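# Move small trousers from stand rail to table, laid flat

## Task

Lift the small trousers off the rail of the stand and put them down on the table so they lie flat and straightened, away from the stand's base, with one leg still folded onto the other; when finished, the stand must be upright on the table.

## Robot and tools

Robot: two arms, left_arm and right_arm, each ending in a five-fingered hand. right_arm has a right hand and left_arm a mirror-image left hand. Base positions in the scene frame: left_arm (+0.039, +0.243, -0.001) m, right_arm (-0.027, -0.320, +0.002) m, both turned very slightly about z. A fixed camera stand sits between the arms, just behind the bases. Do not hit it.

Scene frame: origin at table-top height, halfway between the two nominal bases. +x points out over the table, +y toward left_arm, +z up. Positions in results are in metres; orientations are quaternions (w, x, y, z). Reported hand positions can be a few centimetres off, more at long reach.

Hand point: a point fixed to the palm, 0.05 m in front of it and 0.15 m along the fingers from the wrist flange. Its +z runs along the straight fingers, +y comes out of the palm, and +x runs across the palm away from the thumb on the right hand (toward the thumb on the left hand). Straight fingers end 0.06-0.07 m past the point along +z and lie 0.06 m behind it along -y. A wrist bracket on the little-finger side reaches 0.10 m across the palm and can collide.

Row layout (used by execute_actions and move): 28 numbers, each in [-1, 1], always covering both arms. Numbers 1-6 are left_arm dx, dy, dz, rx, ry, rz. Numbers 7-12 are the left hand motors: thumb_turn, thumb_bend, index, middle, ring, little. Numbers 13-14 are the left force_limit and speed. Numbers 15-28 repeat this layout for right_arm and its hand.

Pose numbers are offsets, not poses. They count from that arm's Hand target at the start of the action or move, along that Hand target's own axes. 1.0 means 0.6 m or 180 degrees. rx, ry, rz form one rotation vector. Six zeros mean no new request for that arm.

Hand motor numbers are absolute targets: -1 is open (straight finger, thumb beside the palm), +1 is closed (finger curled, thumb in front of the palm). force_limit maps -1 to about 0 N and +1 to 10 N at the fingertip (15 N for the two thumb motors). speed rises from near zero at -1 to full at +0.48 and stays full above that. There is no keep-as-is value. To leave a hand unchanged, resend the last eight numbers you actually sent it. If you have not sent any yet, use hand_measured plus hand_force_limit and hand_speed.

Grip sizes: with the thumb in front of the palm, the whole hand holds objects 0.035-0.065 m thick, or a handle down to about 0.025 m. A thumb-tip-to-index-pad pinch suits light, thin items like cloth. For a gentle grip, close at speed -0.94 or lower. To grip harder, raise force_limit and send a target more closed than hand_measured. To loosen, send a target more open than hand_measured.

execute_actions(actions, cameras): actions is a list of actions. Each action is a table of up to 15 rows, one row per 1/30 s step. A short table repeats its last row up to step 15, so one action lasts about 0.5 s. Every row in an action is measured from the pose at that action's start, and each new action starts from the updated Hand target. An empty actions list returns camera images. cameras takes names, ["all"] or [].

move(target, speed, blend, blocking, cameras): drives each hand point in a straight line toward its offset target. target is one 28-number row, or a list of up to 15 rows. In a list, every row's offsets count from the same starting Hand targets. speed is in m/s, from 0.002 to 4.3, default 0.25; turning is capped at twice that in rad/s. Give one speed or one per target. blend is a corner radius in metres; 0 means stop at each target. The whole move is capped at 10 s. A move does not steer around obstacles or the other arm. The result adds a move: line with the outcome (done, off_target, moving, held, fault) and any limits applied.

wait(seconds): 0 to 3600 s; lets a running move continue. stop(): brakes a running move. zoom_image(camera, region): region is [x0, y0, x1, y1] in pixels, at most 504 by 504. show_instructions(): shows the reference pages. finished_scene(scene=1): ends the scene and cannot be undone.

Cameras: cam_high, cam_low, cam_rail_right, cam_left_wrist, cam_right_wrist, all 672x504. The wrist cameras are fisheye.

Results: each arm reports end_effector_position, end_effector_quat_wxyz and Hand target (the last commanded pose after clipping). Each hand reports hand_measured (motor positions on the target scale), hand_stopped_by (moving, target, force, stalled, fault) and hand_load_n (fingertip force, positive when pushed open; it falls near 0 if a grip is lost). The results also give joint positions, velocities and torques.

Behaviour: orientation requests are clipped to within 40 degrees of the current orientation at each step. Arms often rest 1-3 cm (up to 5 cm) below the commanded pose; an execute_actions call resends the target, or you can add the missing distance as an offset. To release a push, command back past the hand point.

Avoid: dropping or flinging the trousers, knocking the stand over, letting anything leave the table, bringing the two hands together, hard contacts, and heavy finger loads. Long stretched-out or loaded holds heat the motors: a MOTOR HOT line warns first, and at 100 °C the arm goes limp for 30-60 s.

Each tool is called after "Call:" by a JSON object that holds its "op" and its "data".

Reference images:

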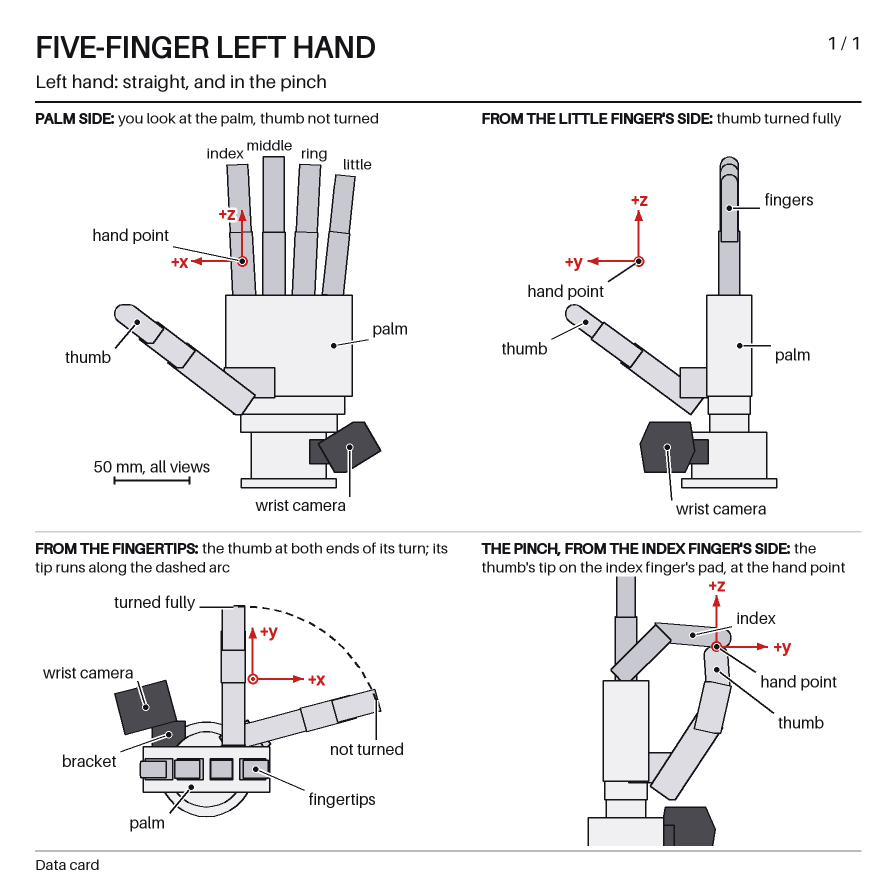

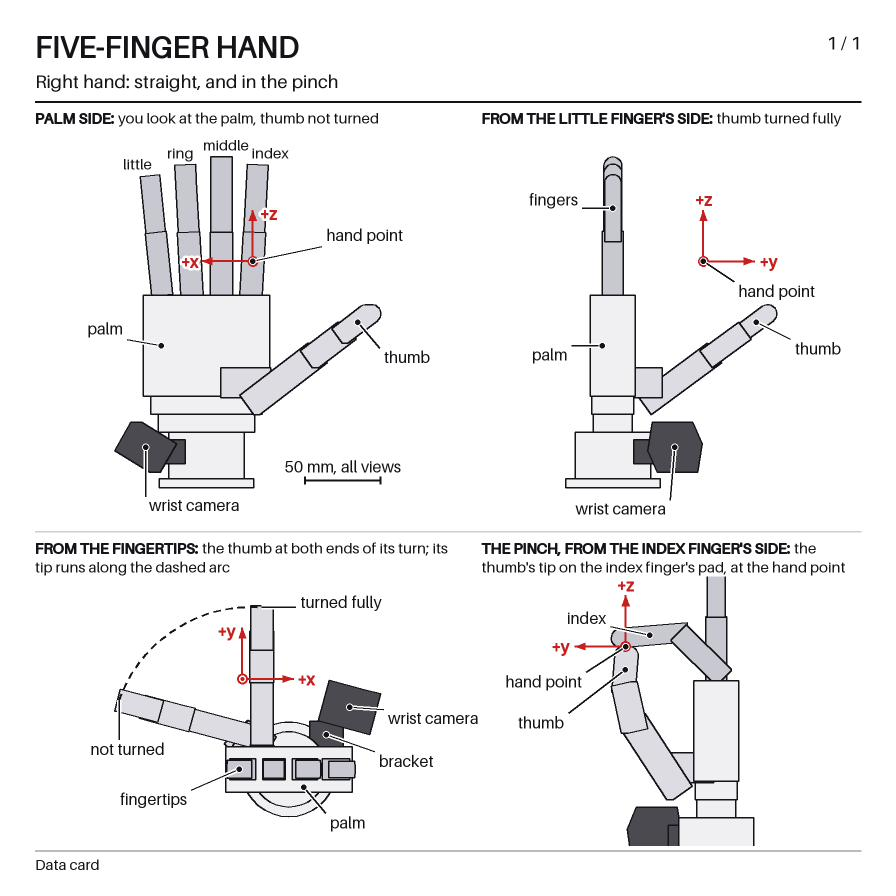

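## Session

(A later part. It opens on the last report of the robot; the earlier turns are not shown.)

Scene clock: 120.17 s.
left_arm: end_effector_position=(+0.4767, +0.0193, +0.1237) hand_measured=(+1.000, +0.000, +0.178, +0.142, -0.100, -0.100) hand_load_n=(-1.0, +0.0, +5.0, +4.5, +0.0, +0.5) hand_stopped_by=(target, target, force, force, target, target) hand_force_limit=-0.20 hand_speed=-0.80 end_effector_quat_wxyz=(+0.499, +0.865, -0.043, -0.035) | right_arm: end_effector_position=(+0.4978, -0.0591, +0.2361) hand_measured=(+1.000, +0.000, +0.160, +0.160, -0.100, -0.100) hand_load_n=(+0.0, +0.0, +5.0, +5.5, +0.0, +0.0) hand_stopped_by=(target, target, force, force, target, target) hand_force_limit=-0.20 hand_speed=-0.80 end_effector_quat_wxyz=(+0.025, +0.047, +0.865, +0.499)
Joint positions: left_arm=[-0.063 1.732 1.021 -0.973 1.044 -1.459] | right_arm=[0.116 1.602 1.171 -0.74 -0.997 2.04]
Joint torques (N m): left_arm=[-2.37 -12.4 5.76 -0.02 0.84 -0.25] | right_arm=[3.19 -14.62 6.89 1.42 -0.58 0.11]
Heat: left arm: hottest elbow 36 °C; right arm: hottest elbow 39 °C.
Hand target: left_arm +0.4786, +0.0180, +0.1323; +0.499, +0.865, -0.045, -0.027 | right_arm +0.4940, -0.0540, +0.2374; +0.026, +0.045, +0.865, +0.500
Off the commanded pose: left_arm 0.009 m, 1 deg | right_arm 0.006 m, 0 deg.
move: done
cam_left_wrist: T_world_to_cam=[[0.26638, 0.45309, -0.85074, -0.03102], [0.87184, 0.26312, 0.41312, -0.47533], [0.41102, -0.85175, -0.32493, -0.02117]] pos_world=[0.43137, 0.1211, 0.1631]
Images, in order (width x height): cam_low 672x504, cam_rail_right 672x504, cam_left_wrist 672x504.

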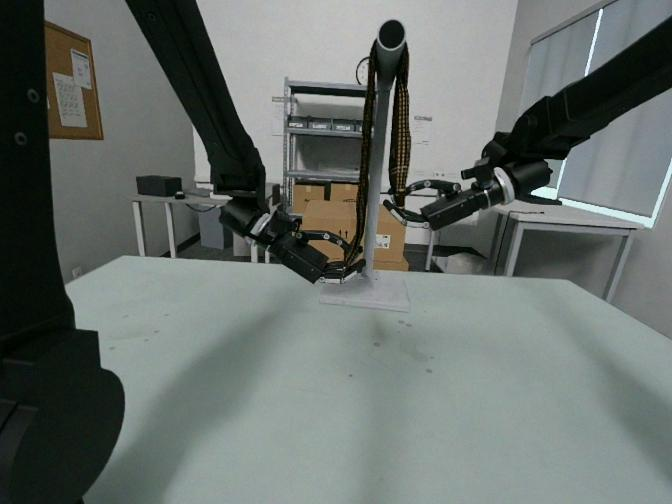

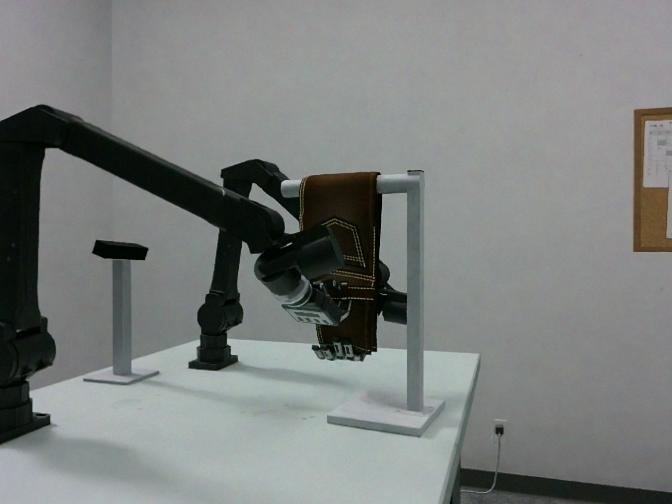

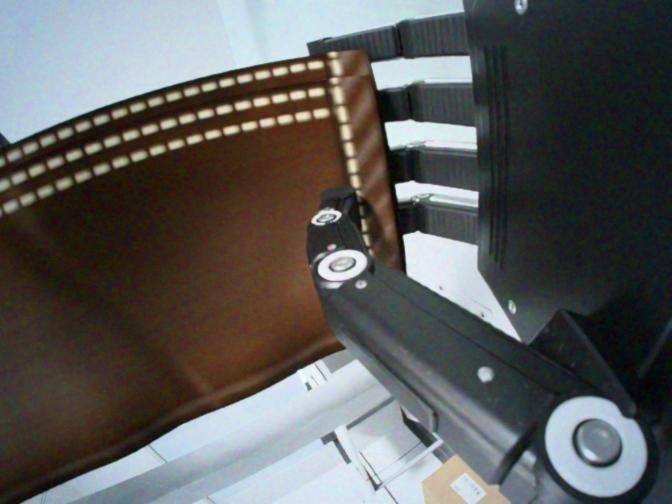

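Call:
{"op": "move", "data": {"target": [-0.0,-0.0583,-0.1877,0.028,0,0, 1,0.0,0.55,0.55,-0.1,-0.1,0.2,-0.85, 0,-0.017,-0.1095,0.0556,0,0, 1,0.0,0.55,0.55,-0.1,-0.1,0.2,-0.85], "speed": 0.08, "cameras": ["cam_high","cam_low","cam_left_wrist","cam_rail_right","cam_right_wrist"]}}

Scene clock: 138.90 s.
left_arm: end_effector_position=(+0.4804, +0.1290, +0.1507) hand_measured=(+1.000, +0.000, +0.188, +0.152, -0.100, -0.100) hand_load_n=(-1.0, +0.5, +6.0, +6.5, +0.0, +0.0) hand_stopped_by=(target, target, force, force, target, target) hand_force_limit=0.20 hand_speed=-0.85 end_effector_quat_wxyz=(+0.463, +0.885, -0.035, -0.037) | right_arm: end_effector_position=(+0.4746, -0.1092, +0.2392) hand_measured=(+1.000, +0.000, +0.170, +0.168, -0.100, -0.100) hand_load_n=(+0.0, +0.0, +6.5, +7.0, +0.0, +0.0) hand_stopped_by=(target, target, force, force, target, target) hand_force_limit=0.20 hand_speed=-0.85 end_effector_quat_wxyz=(-0.003, +0.057, +0.904, +0.423)
Joint positions: left_arm=[0.178 1.736 1.15 -1.397 0.902 -1.101] | right_arm=[0.035 1.555 1.236 -1.114 -0.866 1.822]
Joint torques (N m): left_arm=[-1.79 -10.7 8.57 -1.28 0.59 0.09] | right_arm=[0.91 -13.51 11.03 -0.18 -0.43 -0.2]
Heat: left arm: hottest elbow 36 °C; right arm: hottest elbow 40 °C.
Hand target: left_arm +0.4905, +0.1323, +0.1583; +0.461, +0.886, -0.046, -0.025 | right_arm +0.4876, -0.1157, +0.2613; +0.022, +0.047, +0.905, +0.422
Off the commanded pose: left_arm 0.013 m, 2 deg | right_arm 0.026 m, 3 deg.
move: off_target (left_arm, right_arm)
cam_left_wrist: T_world_to_cam=[[0.25509, 0.52458, -0.81224, -0.06844], [0.87208, 0.23799, 0.42759, -0.51773], [0.41761, -0.81742, -0.39677, 0.08268]] pos_world=[0.43443, 0.2267, 0.19859]
cam_right_wrist: T_world_to_cam=[[-0.15827, 0.65383, 0.7399, -0.02924], [0.81563, -0.33576, 0.47117, -0.54089], [0.5565, 0.67807, -0.48014, 0.04066]] pos_world=[0.41391, -0.19006, 0.29601]

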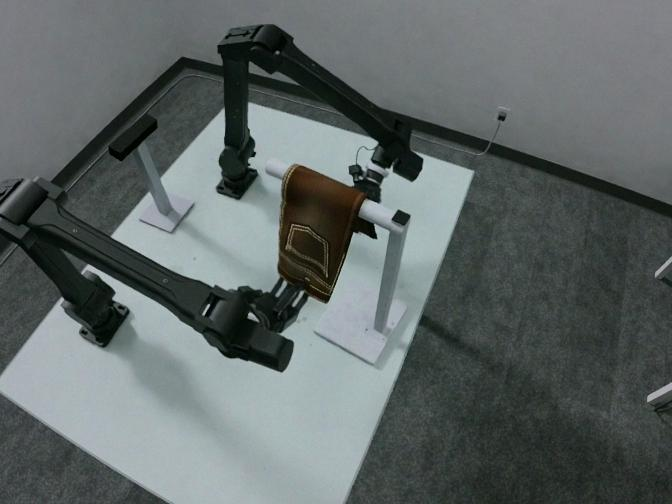

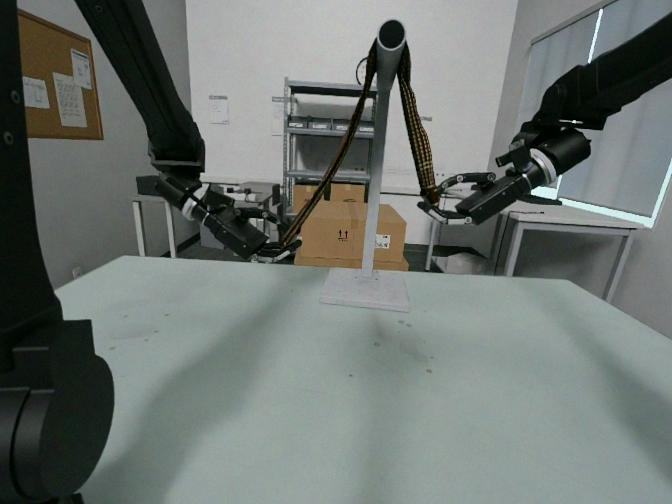

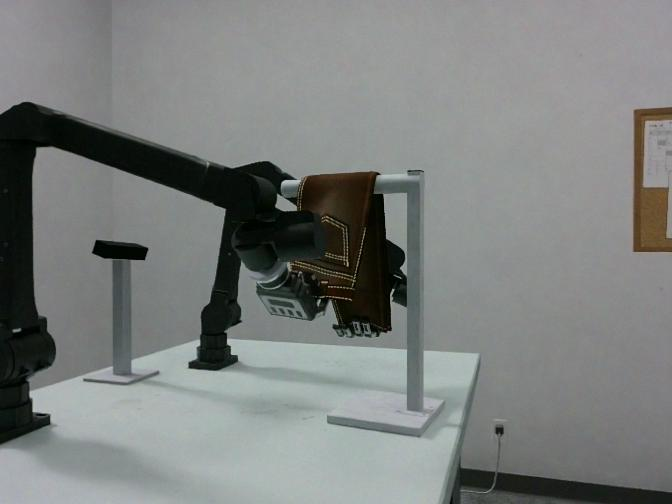

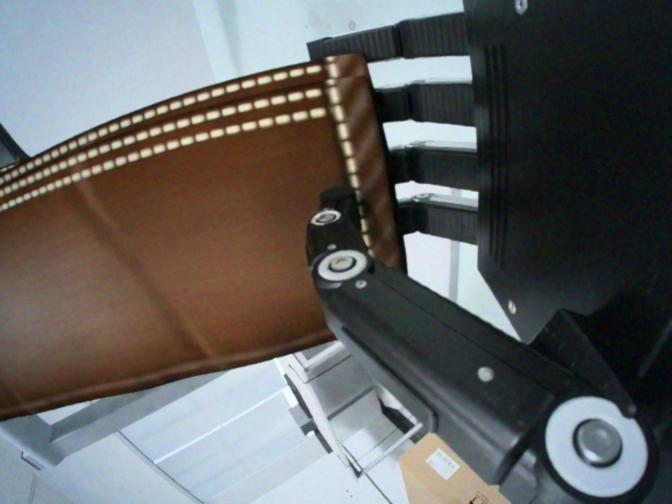

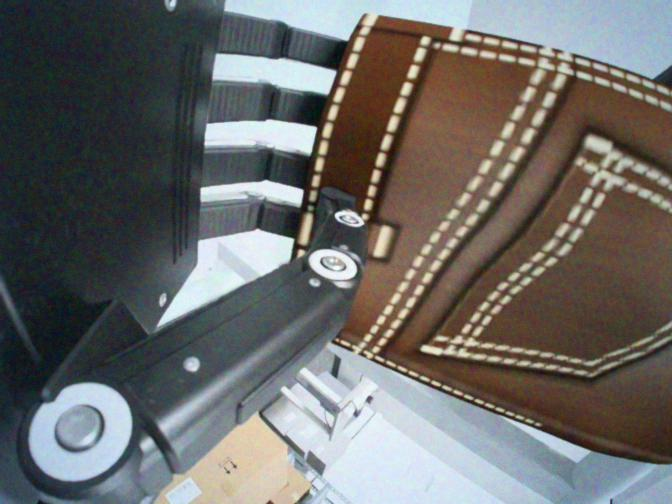

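Call:
{"op": "move", "data": {"target": [0.0,0.0292,-0.2342,0.0556,0,0, 1,0.0,0.55,0.55,-0.1,-0.1,0.2,-0.85, -0.0167,0.0453,-0.1664,0.0556,0,0, 1,0.0,0.55,0.55,-0.1,-0.1,0.2,-0.85], "speed": 0.1, "cameras": ["cam_high","cam_low","cam_rail_right"]}}

Scene clock: 145.17 s.
left_arm: end_effector_position=(+0.4947, +0.2312, +0.2370) hand_measured=(+1.000, +0.000, +0.188, +0.152, -0.100, -0.100) hand_load_n=(-1.0, +0.0, +6.0, +6.5, +0.0, +0.0) hand_stopped_by=(target, target, force, force, target, target) hand_force_limit=0.20 hand_speed=-0.85 end_effector_quat_wxyz=(+0.378, +0.925, -0.029, -0.002) | right_arm: end_effector_position=(+0.4808, -0.1688, +0.3281) hand_measured=(+1.000, +0.000, +0.170, +0.168, -0.100, -0.100) hand_load_n=(+0.0, +0.0, +6.5, +7.0, +0.0, +0.0) hand_stopped_by=(target, target, force, force, target, target) hand_force_limit=0.20 hand_speed=-0.85 end_effector_quat_wxyz=(-0.002, +0.057, +0.938, +0.343)
Joint positions: left_arm=[0.362 1.659 1.398 -1.68 0.699 -1.001] | right_arm=[-0.059 1.547 1.548 -1.556 -0.7 1.664]
Joint torques (N m): left_arm=[-1.61 -11.11 9.95 -1.25 0.53 -0.05] | right_arm=[1.03 -12.69 11.6 -0.35 -0.49 -0.18]
Heat: left arm: hottest elbow 36 °C; right arm: hottest elbow 40 °C.
Hand target: left_arm +0.5016, +0.2368, +0.2535; +0.382, +0.923, -0.048, -0.020 | right_arm +0.4914, -0.1756, +0.3461; +0.018, +0.049, +0.938, +0.342
Off the commanded pose: left_arm 0.019 m, 3 deg | right_arm 0.022 m, 3 deg.
joint sent to its limit (left arm) — joint 4 (wrist pitch), lower limit. The joint targets are off in orientation, not in position.
move: off_target (left_arm, right_arm)

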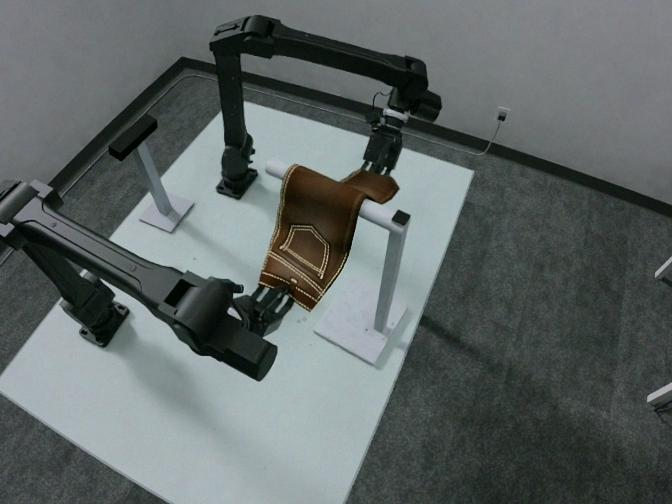

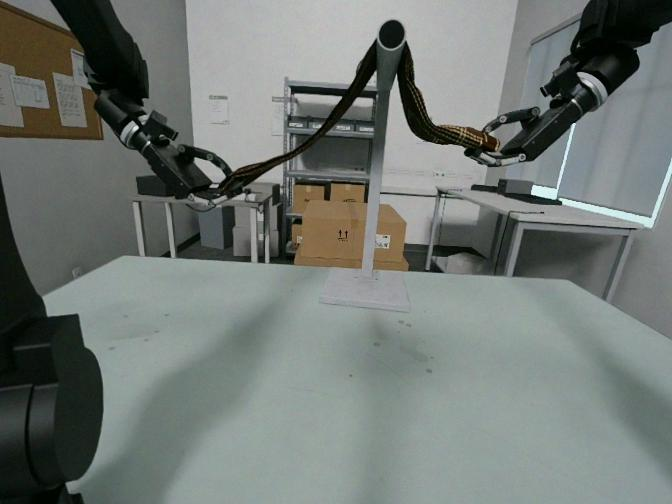

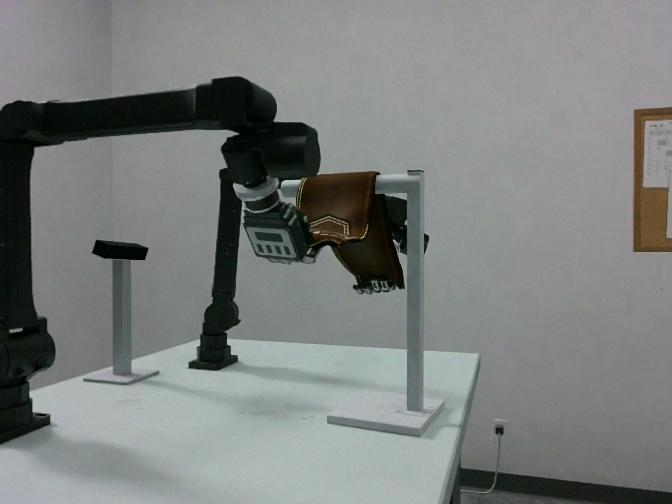

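Call:
{"op": "move", "data": {"target": [0.0,0.053,-0.218,0.0,0,0, 1,0.0,0.55,0.55,-0.1,-0.1,0.2,-0.85, 0.0,0.0457,-0.1685,0.0278,0,0, 1,0.0,0.55,0.55,-0.1,-0.1,0.2,-0.85], "speed": 0.1, "cameras": ["cam_high","cam_low","cam_rail_right"]}}

Scene clock: 149.57 s.
left_arm: end_effector_position=(+0.5048, +0.3005, +0.3465) hand_measured=(+1.000, +0.000, +0.188, +0.152, -0.100, -0.100) hand_load_n=(-0.5, +0.0, +6.5, +6.5, +0.0, +0.0) hand_stopped_by=(target, target, force, force, target, target) hand_force_limit=0.20 hand_speed=-0.85 end_effector_quat_wxyz=(+0.336, +0.931, +0.021, +0.139) | right_arm: end_effector_position=(+0.4824, -0.2105, +0.4163) hand_measured=(+1.000, +0.000, +0.170, +0.168, -0.100, -0.100) hand_load_n=(-0.5, +0.0, +6.5, +7.0, +0.0, +0.0) hand_stopped_by=(target, target, force, force, target, target) hand_force_limit=0.20 hand_speed=-0.85 end_effector_quat_wxyz=(+0.070, +0.067, +0.944, +0.316)
Joint positions: left_arm=[0.509 1.52 1.537 -1.684 0.74 -1.061] | right_arm=[-0.13 1.494 1.728 -1.664 -0.646 1.656]
Joint torques (N m): left_arm=[-1.49 -11.05 10.93 -0.66 0.68 -0.29] | right_arm=[0.85 -13.04 11.58 -0.12 -0.45 0.13]
Heat: left arm: hottest elbow 37 °C; right arm: hottest elbow 41 °C.
Hand target: left_arm +0.5090, +0.3062, +0.3685; +0.382, +0.923, -0.048, -0.020 | right_arm +0.4869, -0.2194, +0.4411; +0.016, +0.050, +0.952, +0.301
Off the commanded pose: left_arm 0.023 m, 21 deg | right_arm 0.027 m, 7 deg.
joint sent to its limit (left arm) — joint 4 (wrist pitch), lower limit. The joint targets are off in orientation, not in position.
joint sent to its limit (right arm) — joint 4 (wrist pitch), lower limit. The joint targets are off in orientation, not in position.
move: off_target (left_arm, right_arm)

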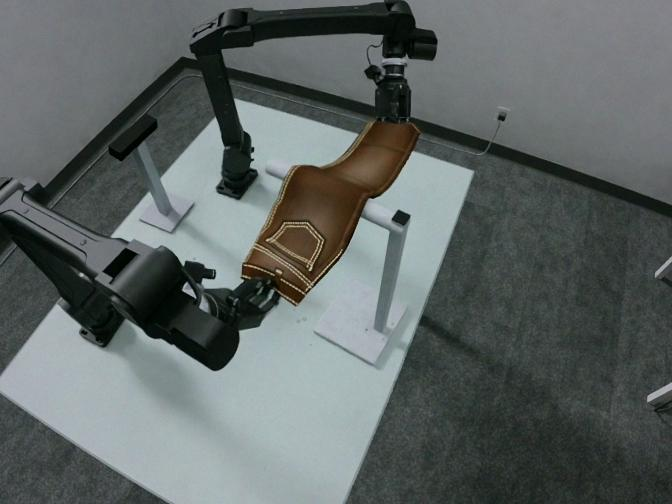

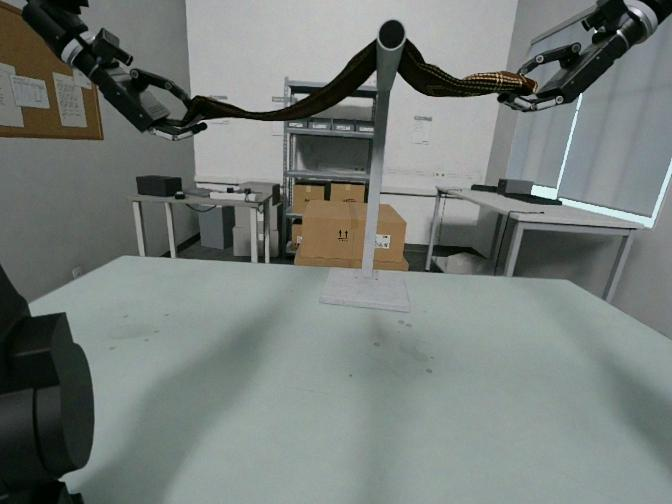

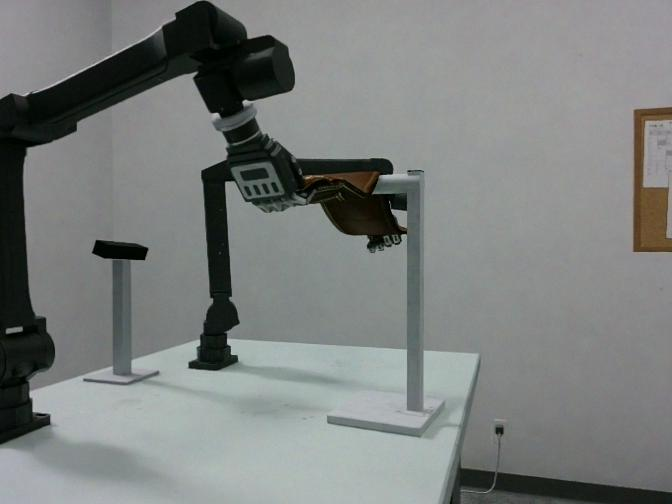

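Call:
{"op": "move", "data": {"target": [0.0,0.112,-0.1237,0.0,0,0, 1,0.0,0.55,0.55,-0.1,-0.1,0.2,-0.85, 0.0,0.0407,-0.1017,0,0,0, 1,0.0,0.55,0.55,-0.1,-0.1,0.2,-0.85], "speed": 0.1, "cameras": ["cam_high","cam_low","cam_rail_right"]}}

Scene clock: 160.27 s.
left_arm: end_effector_position=(+0.5108, +0.3065, +0.4425) hand_measured=(+1.000, +0.000, +0.188, +0.152, -0.100, -0.100) hand_load_n=(-1.0, +0.0, +6.5, +6.5, +0.0, +0.0) hand_stopped_by=(target, target, force, force, target, target) hand_force_limit=0.20 hand_speed=-0.85 end_effector_quat_wxyz=(+0.340, +0.913, +0.061, +0.219) | right_arm: end_effector_position=(+0.4857, -0.2254, +0.4753) hand_measured=(+1.000, +0.000, +0.170, +0.168, -0.100, -0.100) hand_load_n=(-0.5, +0.0, +7.0, +6.5, +0.0, +0.0) hand_stopped_by=(target, target, force, force, target, target) hand_force_limit=0.20 hand_speed=-0.85 end_effector_quat_wxyz=(+0.124, +0.087, +0.933, +0.327)
Joint positions: left_arm=[0.531 1.441 1.662 -1.684 0.827 -1.211] | right_arm=[-0.162 1.464 1.822 -1.664 -0.672 1.713]
Joint torques (N m): left_arm=[-1.2 -9.99 11.18 -0.32 0.83 -0.29] | right_arm=[0.67 -12.63 11.67 0.08 -0.74 0.13]
Heat: left arm: hottest elbow 38 °C; right arm: hottest elbow 42 °C.
Hand target: left_arm +0.5095, +0.3112, +0.4685; +0.382, +0.923, -0.048, -0.020 | right_arm +0.4852, -0.2344, +0.5053; +0.016, +0.050, +0.952, +0.301
Off the commanded pose: left_arm 0.026 m, 31 deg | right_arm 0.031 m, 14 deg.
joint sent to its limit (left arm) — joint 4 (wrist pitch), lower limit. The joint targets are off in orientation, not in position.
joint sent to its limit (right arm) — joint 4 (wrist pitch), lower limit. The joint targets are off in orientation, not in position.
move: off_target (left_arm, right_arm)

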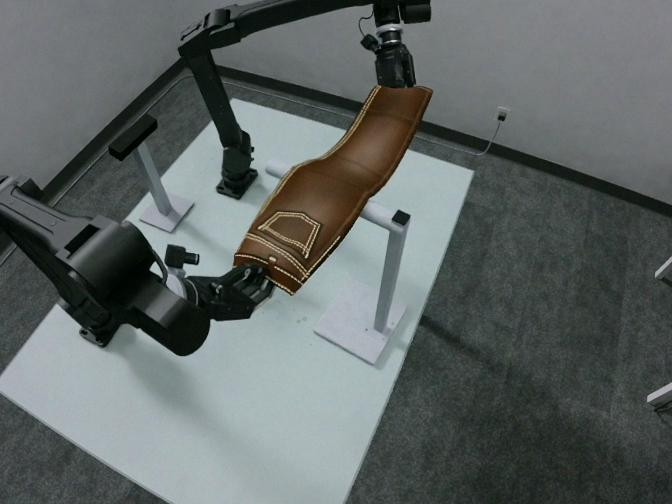

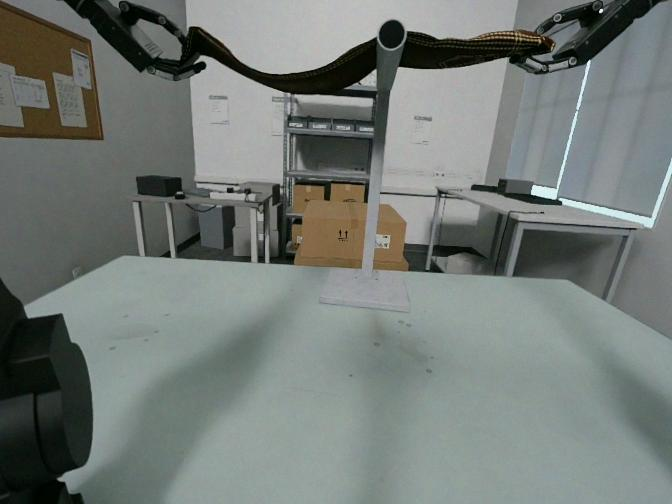

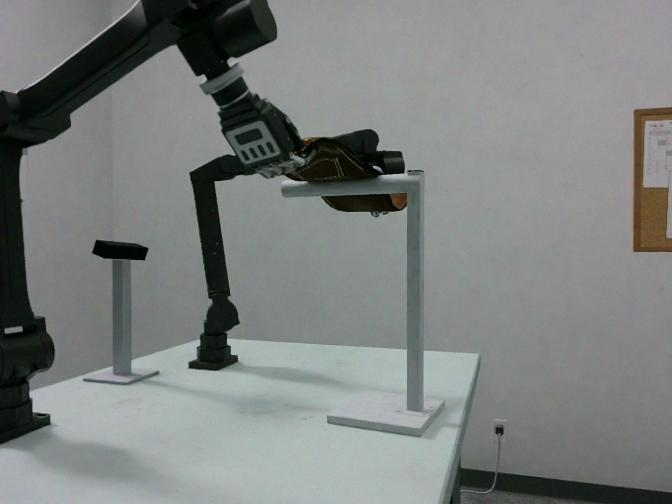

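Call:
{"op": "move", "data": {"target": [0.0,0.0825,-0.118,0.0,0.12,0, 1,0.0,0.55,0.55,-0.1,-0.1,0.2,-0.85, 0.0,0.039,-0.0845,0,-0.05,0, 1,0.0,0.55,0.55,-0.1,-0.1,0.2,-0.85], "speed": 0.1, "cameras": ["cam_high","cam_low","cam_rail_right"]}}

Scene clock: 166.53 s.
left_arm: end_effector_position=(+0.5155, +0.3220, +0.5291) hand_measured=(+1.000, +0.000, +0.188, +0.152, -0.100, -0.100) hand_load_n=(-0.5, +0.0, +6.5, +6.5, +0.0, +0.0) hand_stopped_by=(target, target, force, force, target, target) hand_force_limit=0.20 hand_speed=-0.85 end_effector_quat_wxyz=(+0.370, +0.879, +0.093, +0.288) | right_arm: end_effector_position=(+0.4877, -0.2334, +0.5314) hand_measured=(+1.000, +0.000, +0.170, +0.168, -0.100, -0.100) hand_load_n=(-0.5, +0.0, +7.5, +7.5, +0.0, +0.0) hand_stopped_by=(target, target, force, force, target, target) hand_force_limit=0.20 hand_speed=-0.85 end_effector_quat_wxyz=(+0.175, +0.098, +0.924, +0.325)
Joint positions: left_arm=[0.573 1.431 1.807 -1.684 0.95 -1.334] | right_arm=[-0.172 1.453 1.939 -1.664 -0.664 1.773]
Joint torques (N m): left_arm=[-1.08 -10.11 11.1 -0.09 0.87 -0.34] | right_arm=[0.5 -12.04 11.41 0.28 -0.42 0.17]
Heat: left arm: hottest elbow 39 °C; right arm: hottest elbow 43 °C.
Hand target: left_arm +0.5113, +0.3262, +0.5533; +0.384, +0.910, +0.024, +0.153 | right_arm +0.4842, -0.2443, +0.5601; +0.090, +0.073, +0.948, +0.296
Off the commanded pose: left_arm 0.025 m, 18 deg | right_arm 0.031 m, 11 deg.
joint sent to its limit (left arm) — joint 4 (wrist pitch), lower limit. The joint targets are off in orientation, not in position.
joint sent to its limit (right arm) — joint 4 (wrist pitch), lower limit. The joint targets are off in orientation, not in position.
move: off_target (left_arm, right_arm)

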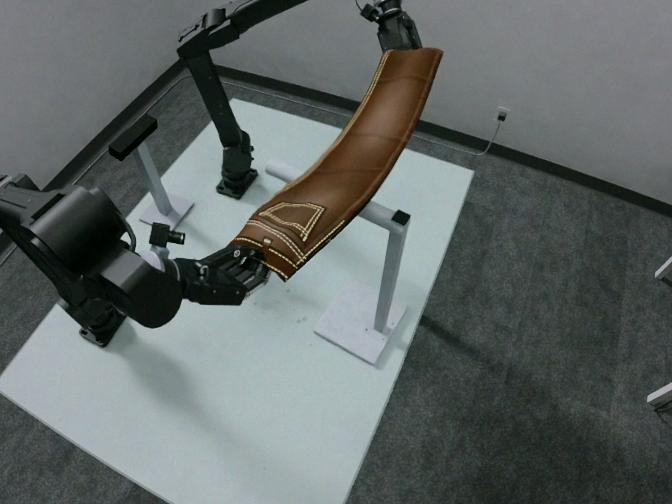

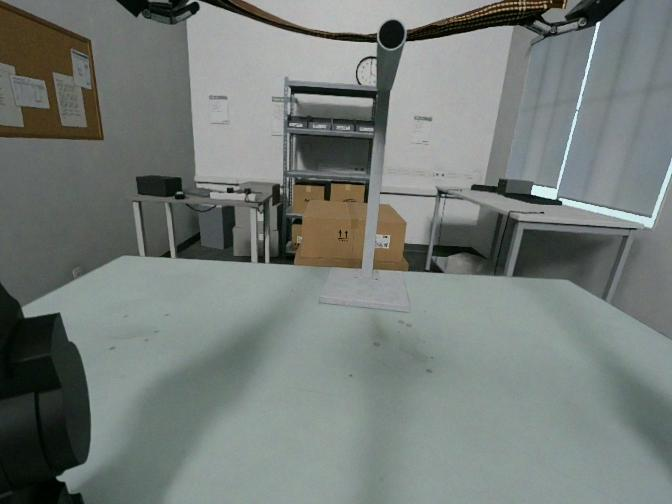

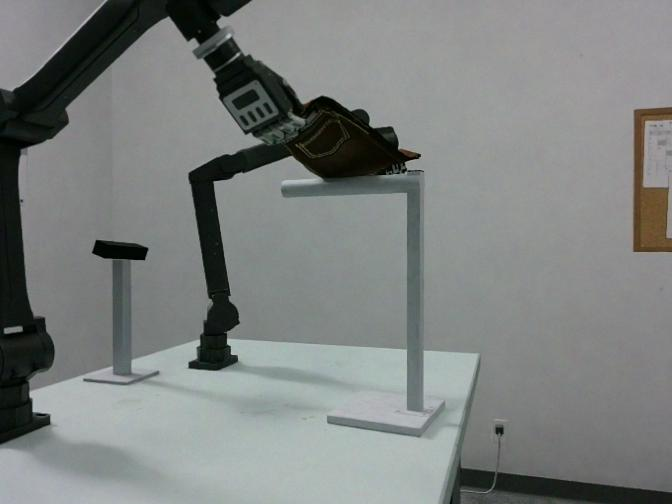

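Call:
{"op": "move", "data": {"target": [0.013,0.0353,-0.0329,0.0,0.0,0, 1,0.0,0.55,0.55,-0.1,-0.1,0.2,-0.85, -0.0074,0.0335,-0.0471,0,0,0, 1,0.0,0.55,0.55,-0.1,-0.1,0.2,-0.85], "speed": 0.1, "cameras": ["cam_high","cam_low","cam_rail_right"]}}

Call:
{"op": "zoom_image", "data": {"camera": "cam_rail_right", "region": [200, 50, 460, 240]}}

Scene clock: 172.70 s.
left_arm: end_effector_position=(+0.5161, +0.3216, +0.5597) hand_measured=(+1.000, +0.000, +0.188, +0.152, -0.100, -0.100) hand_load_n=(-1.0, +0.0, +7.0, +6.0, +0.0, +0.0) hand_stopped_by=(target, target, force, force, target, target) hand_force_limit=0.20 hand_speed=-0.85 end_effector_quat_wxyz=(+0.375, +0.870, +0.100, +0.305) | right_arm: end_effector_position=(+0.4870, -0.2336, +0.5692) hand_measured=(+1.000, +0.000, +0.170, +0.168, -0.100, -0.100) hand_load_n=(-0.5, +0.0, +7.5, +7.0, +0.0, +0.0) hand_stopped_by=(target, target, force, force, target, target) hand_force_limit=0.20 hand_speed=-0.85 end_effector_quat_wxyz=(+0.204, +0.105, +0.915, +0.333)
Joint positions: left_arm=[0.573 1.431 1.871 -1.685 0.974 -1.39] | right_arm=[-0.172 1.453 2.02 -1.664 -0.675 1.821]
Joint torques (N m): left_arm=[-0.97 -9.35 11.02 0.05 0.86 -0.34] | right_arm=[0.44 -11.46 11.22 0.42 -0.68 0.15]
Heat: left arm: hottest elbow 39 °C; right arm: hottest elbow 44 °C.
Hand target: left_arm +0.5113, +0.3261, +0.5834; +0.384, +0.910, +0.024, +0.153 | right_arm +0.4841, -0.2441, +0.5951; +0.090, +0.073, +0.948, +0.296
Off the commanded pose: left_arm 0.025 m, 20 deg | right_arm 0.028 m, 15 deg.
joint sent to its limit (left arm) — joint 4 (wrist pitch), lower limit. The joint targets are off in orientation, not in position.
joint sent to its limit (right arm) — joint 4 (wrist pitch), lower limit. The joint targets are off in orientation, not in position.
move: off_target (left_arm, right_arm)

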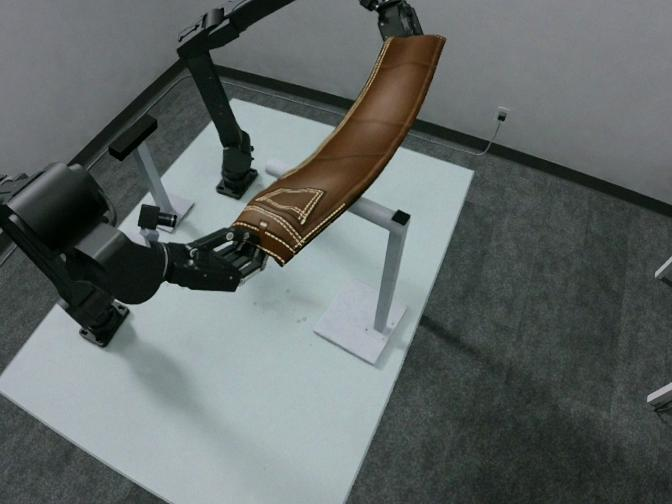

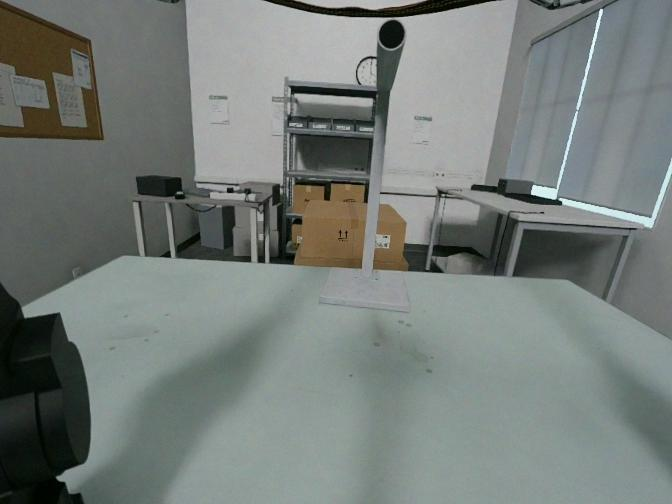

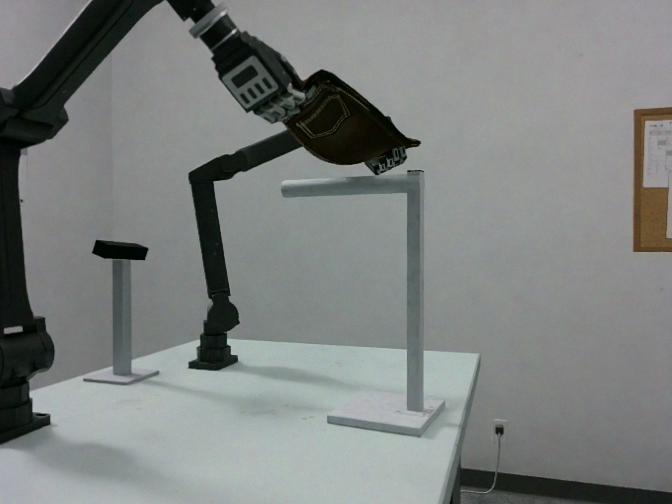

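Scaled by 1.938.

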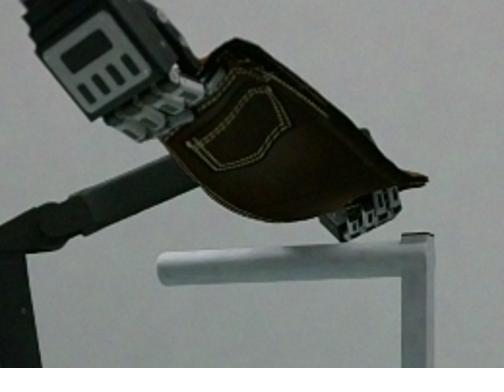

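Call:
{"op": "move", "data": {"target": [-0.341,0.0,-0.1346,0.0,0.0,0, 1,0.0,0.55,0.55,-0.1,-0.1,0.2,-0.85, 0.362,0.0002,-0.057,0,0,0, 1,0.0,0.55,0.55,-0.1,-0.1,0.2,-0.85], "speed": 0.12, "cameras": ["cam_high","cam_low","cam_rail_right"]}}

Scene clock: 177.07 s.
left_arm: end_effector_position=(+0.2945, +0.3444, +0.5825) hand_measured=(+1.000, +0.000, +0.188, +0.152, -0.100, -0.100) hand_load_n=(-1.0, +0.0, +6.0, +6.0, +0.0, +0.0) hand_stopped_by=(target, target, force, force, target, target) hand_force_limit=0.20 hand_speed=-0.85 end_effector_quat_wxyz=(+0.229, +0.797, +0.203, +0.520) | right_arm: end_effector_position=(+0.2631, -0.2144, +0.5993) hand_measured=(+1.000, +0.000, +0.170, +0.168, -0.100, -0.100) hand_load_n=(-0.5, +0.0, +7.5, +7.0, +0.0, +0.0) hand_stopped_by=(target, target, force, force, target, target) hand_force_limit=0.20 hand_speed=-0.85 end_effector_quat_wxyz=(+0.285, +0.117, +0.893, +0.328)
Joint positions: left_arm=[1.21 0.837 1.403 -1.686 1.166 -1.15] | right_arm=[-0.212 0.866 1.619 -1.667 -0.668 1.88]
Joint torques (N m): left_arm=[-1.14 0.09 7.49 0.17 0.72 -0.03] | right_arm=[0.85 -1.9 6.23 0.8 -0.34 0.16]
Heat: left arm: hottest elbow 39 °C; right arm: hottest elbow 44 °C.
Hand target: left_arm +0.2924, +0.3490, +0.5834; +0.354, +0.900, +0.068, +0.244 | right_arm +0.2656, -0.2210, +0.5950; +0.090, +0.073, +0.948, +0.296
Off the commanded pose: left_arm 0.005 m, 52 deg; orientation clipped | right_arm 0.008 m, 24 deg.
joint sent to its limit (left arm) — joint 4 (wrist pitch), lower limit. The joint targets are off in orientation, not in position.
joint sent to its limit (right arm) — joint 4 (wrist pitch), lower limit. The joint targets are off in orientation, not in position.
move: off_target (left_arm, right_arm); limits=paced

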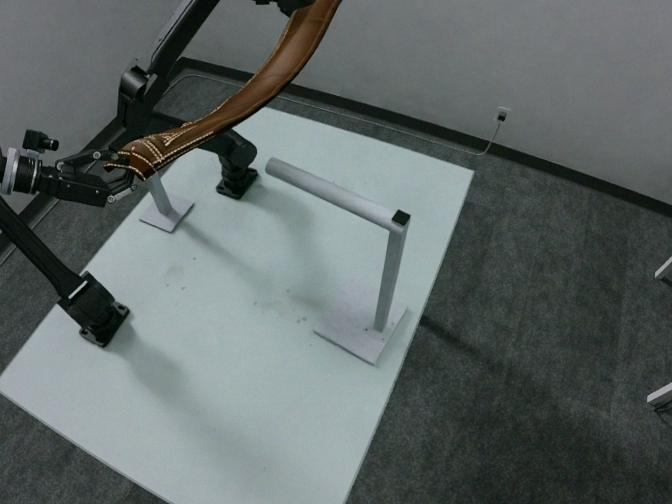

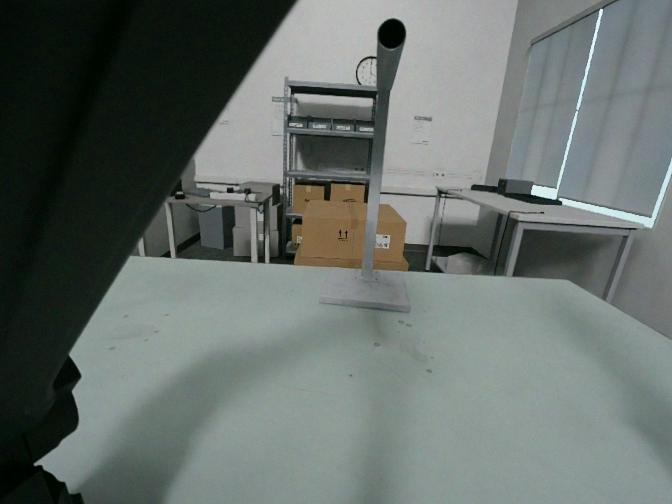

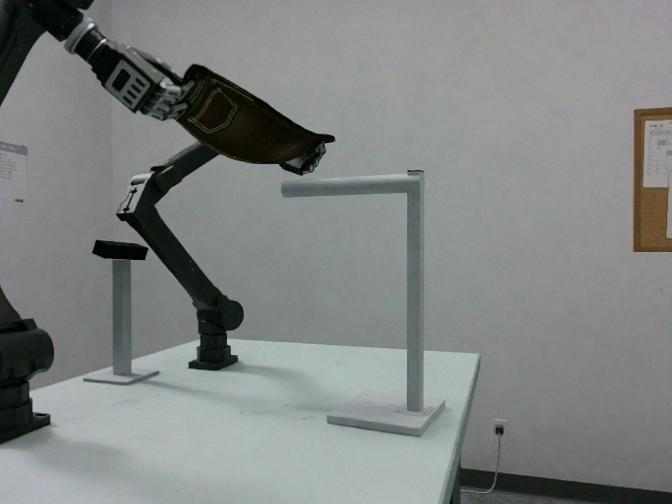

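Call:
{"op": "move", "data": {"target": [-0.1537,-0.2475,0.258,0.144,-0.179,0.052, 1,0.0,0.55,0.55,-0.1,-0.1,0.2,-0.85, 0.0797,-0.229,0.309,0.111,0.049,-0.0086, 1,0.0,0.55,0.55,-0.1,-0.1,0.2,-0.85], "speed": 0.1, "cameras": ["cam_high","cam_low","cam_rail_right"]}}

Scene clock: 196.00 s.
left_arm: end_effector_position=(+0.2954, +0.3384, +0.3479) hand_measured=(+1.000, +0.000, +0.188, +0.152, -0.100, -0.100) hand_load_n=(-1.5, +0.0, +6.0, +6.5, +0.0, +0.0) hand_stopped_by=(target, target, force, force, target, target) hand_force_limit=0.20 hand_speed=-0.85 end_effector_quat_wxyz=(+0.017, +0.988, -0.033, +0.152) | right_arm: end_effector_position=(+0.2512, -0.2249, +0.3653) hand_measured=(+1.000, +0.000, +0.170, +0.168, -0.100, -0.100) hand_load_n=(-0.5, +0.0, +7.0, +7.0, +0.0, +0.5) hand_stopped_by=(target, target, force, force, target, target) hand_force_limit=0.20 hand_speed=-0.85 end_effector_quat_wxyz=(+0.123, +0.075, +0.979, +0.146)
Joint positions: left_arm=[0.753 0.964 1.273 -1.686 0.24 -0.763] | right_arm=[-0.066 0.823 1.184 -1.667 -0.282 1.722]
Joint torques (N m): left_arm=[-2.55 -2.32 8.24 -0.03 0.15 0.08] | right_arm=[3.31 -2.49 7.25 0.24 -0.04 -0.16]
Heat: left arm: hottest elbow 39 °C; right arm: hottest elbow 42 °C.
Hand target: left_arm +0.2949, +0.3380, +0.3502; +0.131, +0.990, -0.052, -0.007 | right_arm +0.2470, -0.2221, +0.3602; +0.008, +0.052, +0.990, +0.131
Off the commanded pose: left_arm 0.002 m, 23 deg | right_arm 0.007 m, 14 deg.
joint sent to its limit (left arm) — joint 4 (wrist pitch), lower limit. The joint targets are off in orientation, not in position.
joint sent to its limit (right arm) — joint 4 (wrist pitch), lower limit. The joint targets are off in orientation, not in position.
move: off_target (left_arm, right_arm)

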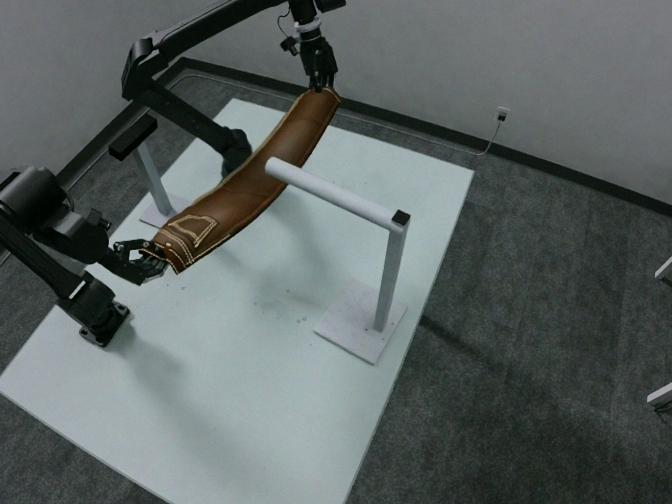

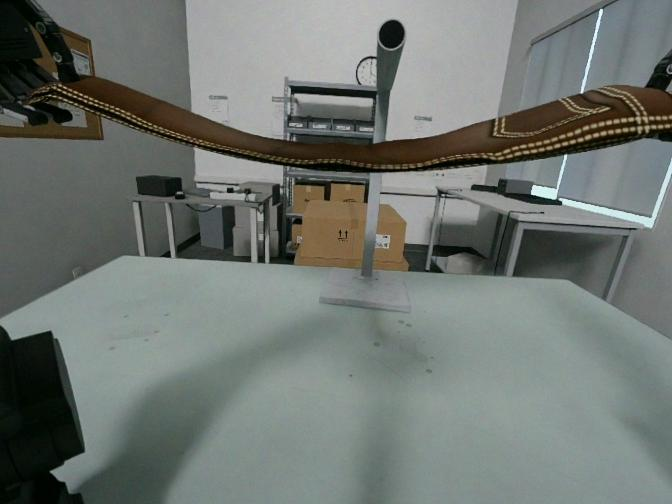

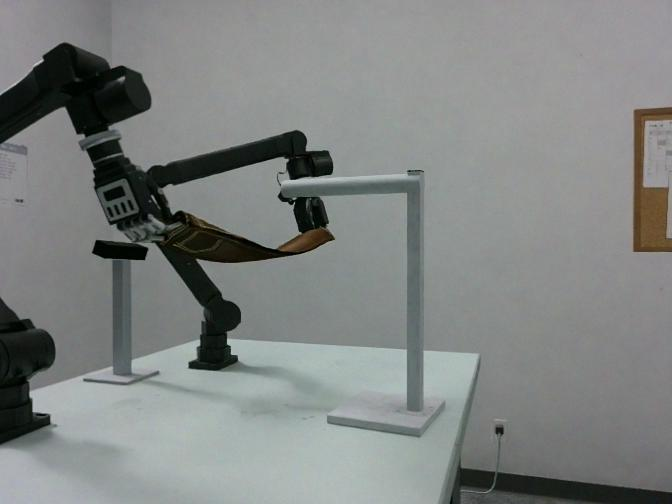

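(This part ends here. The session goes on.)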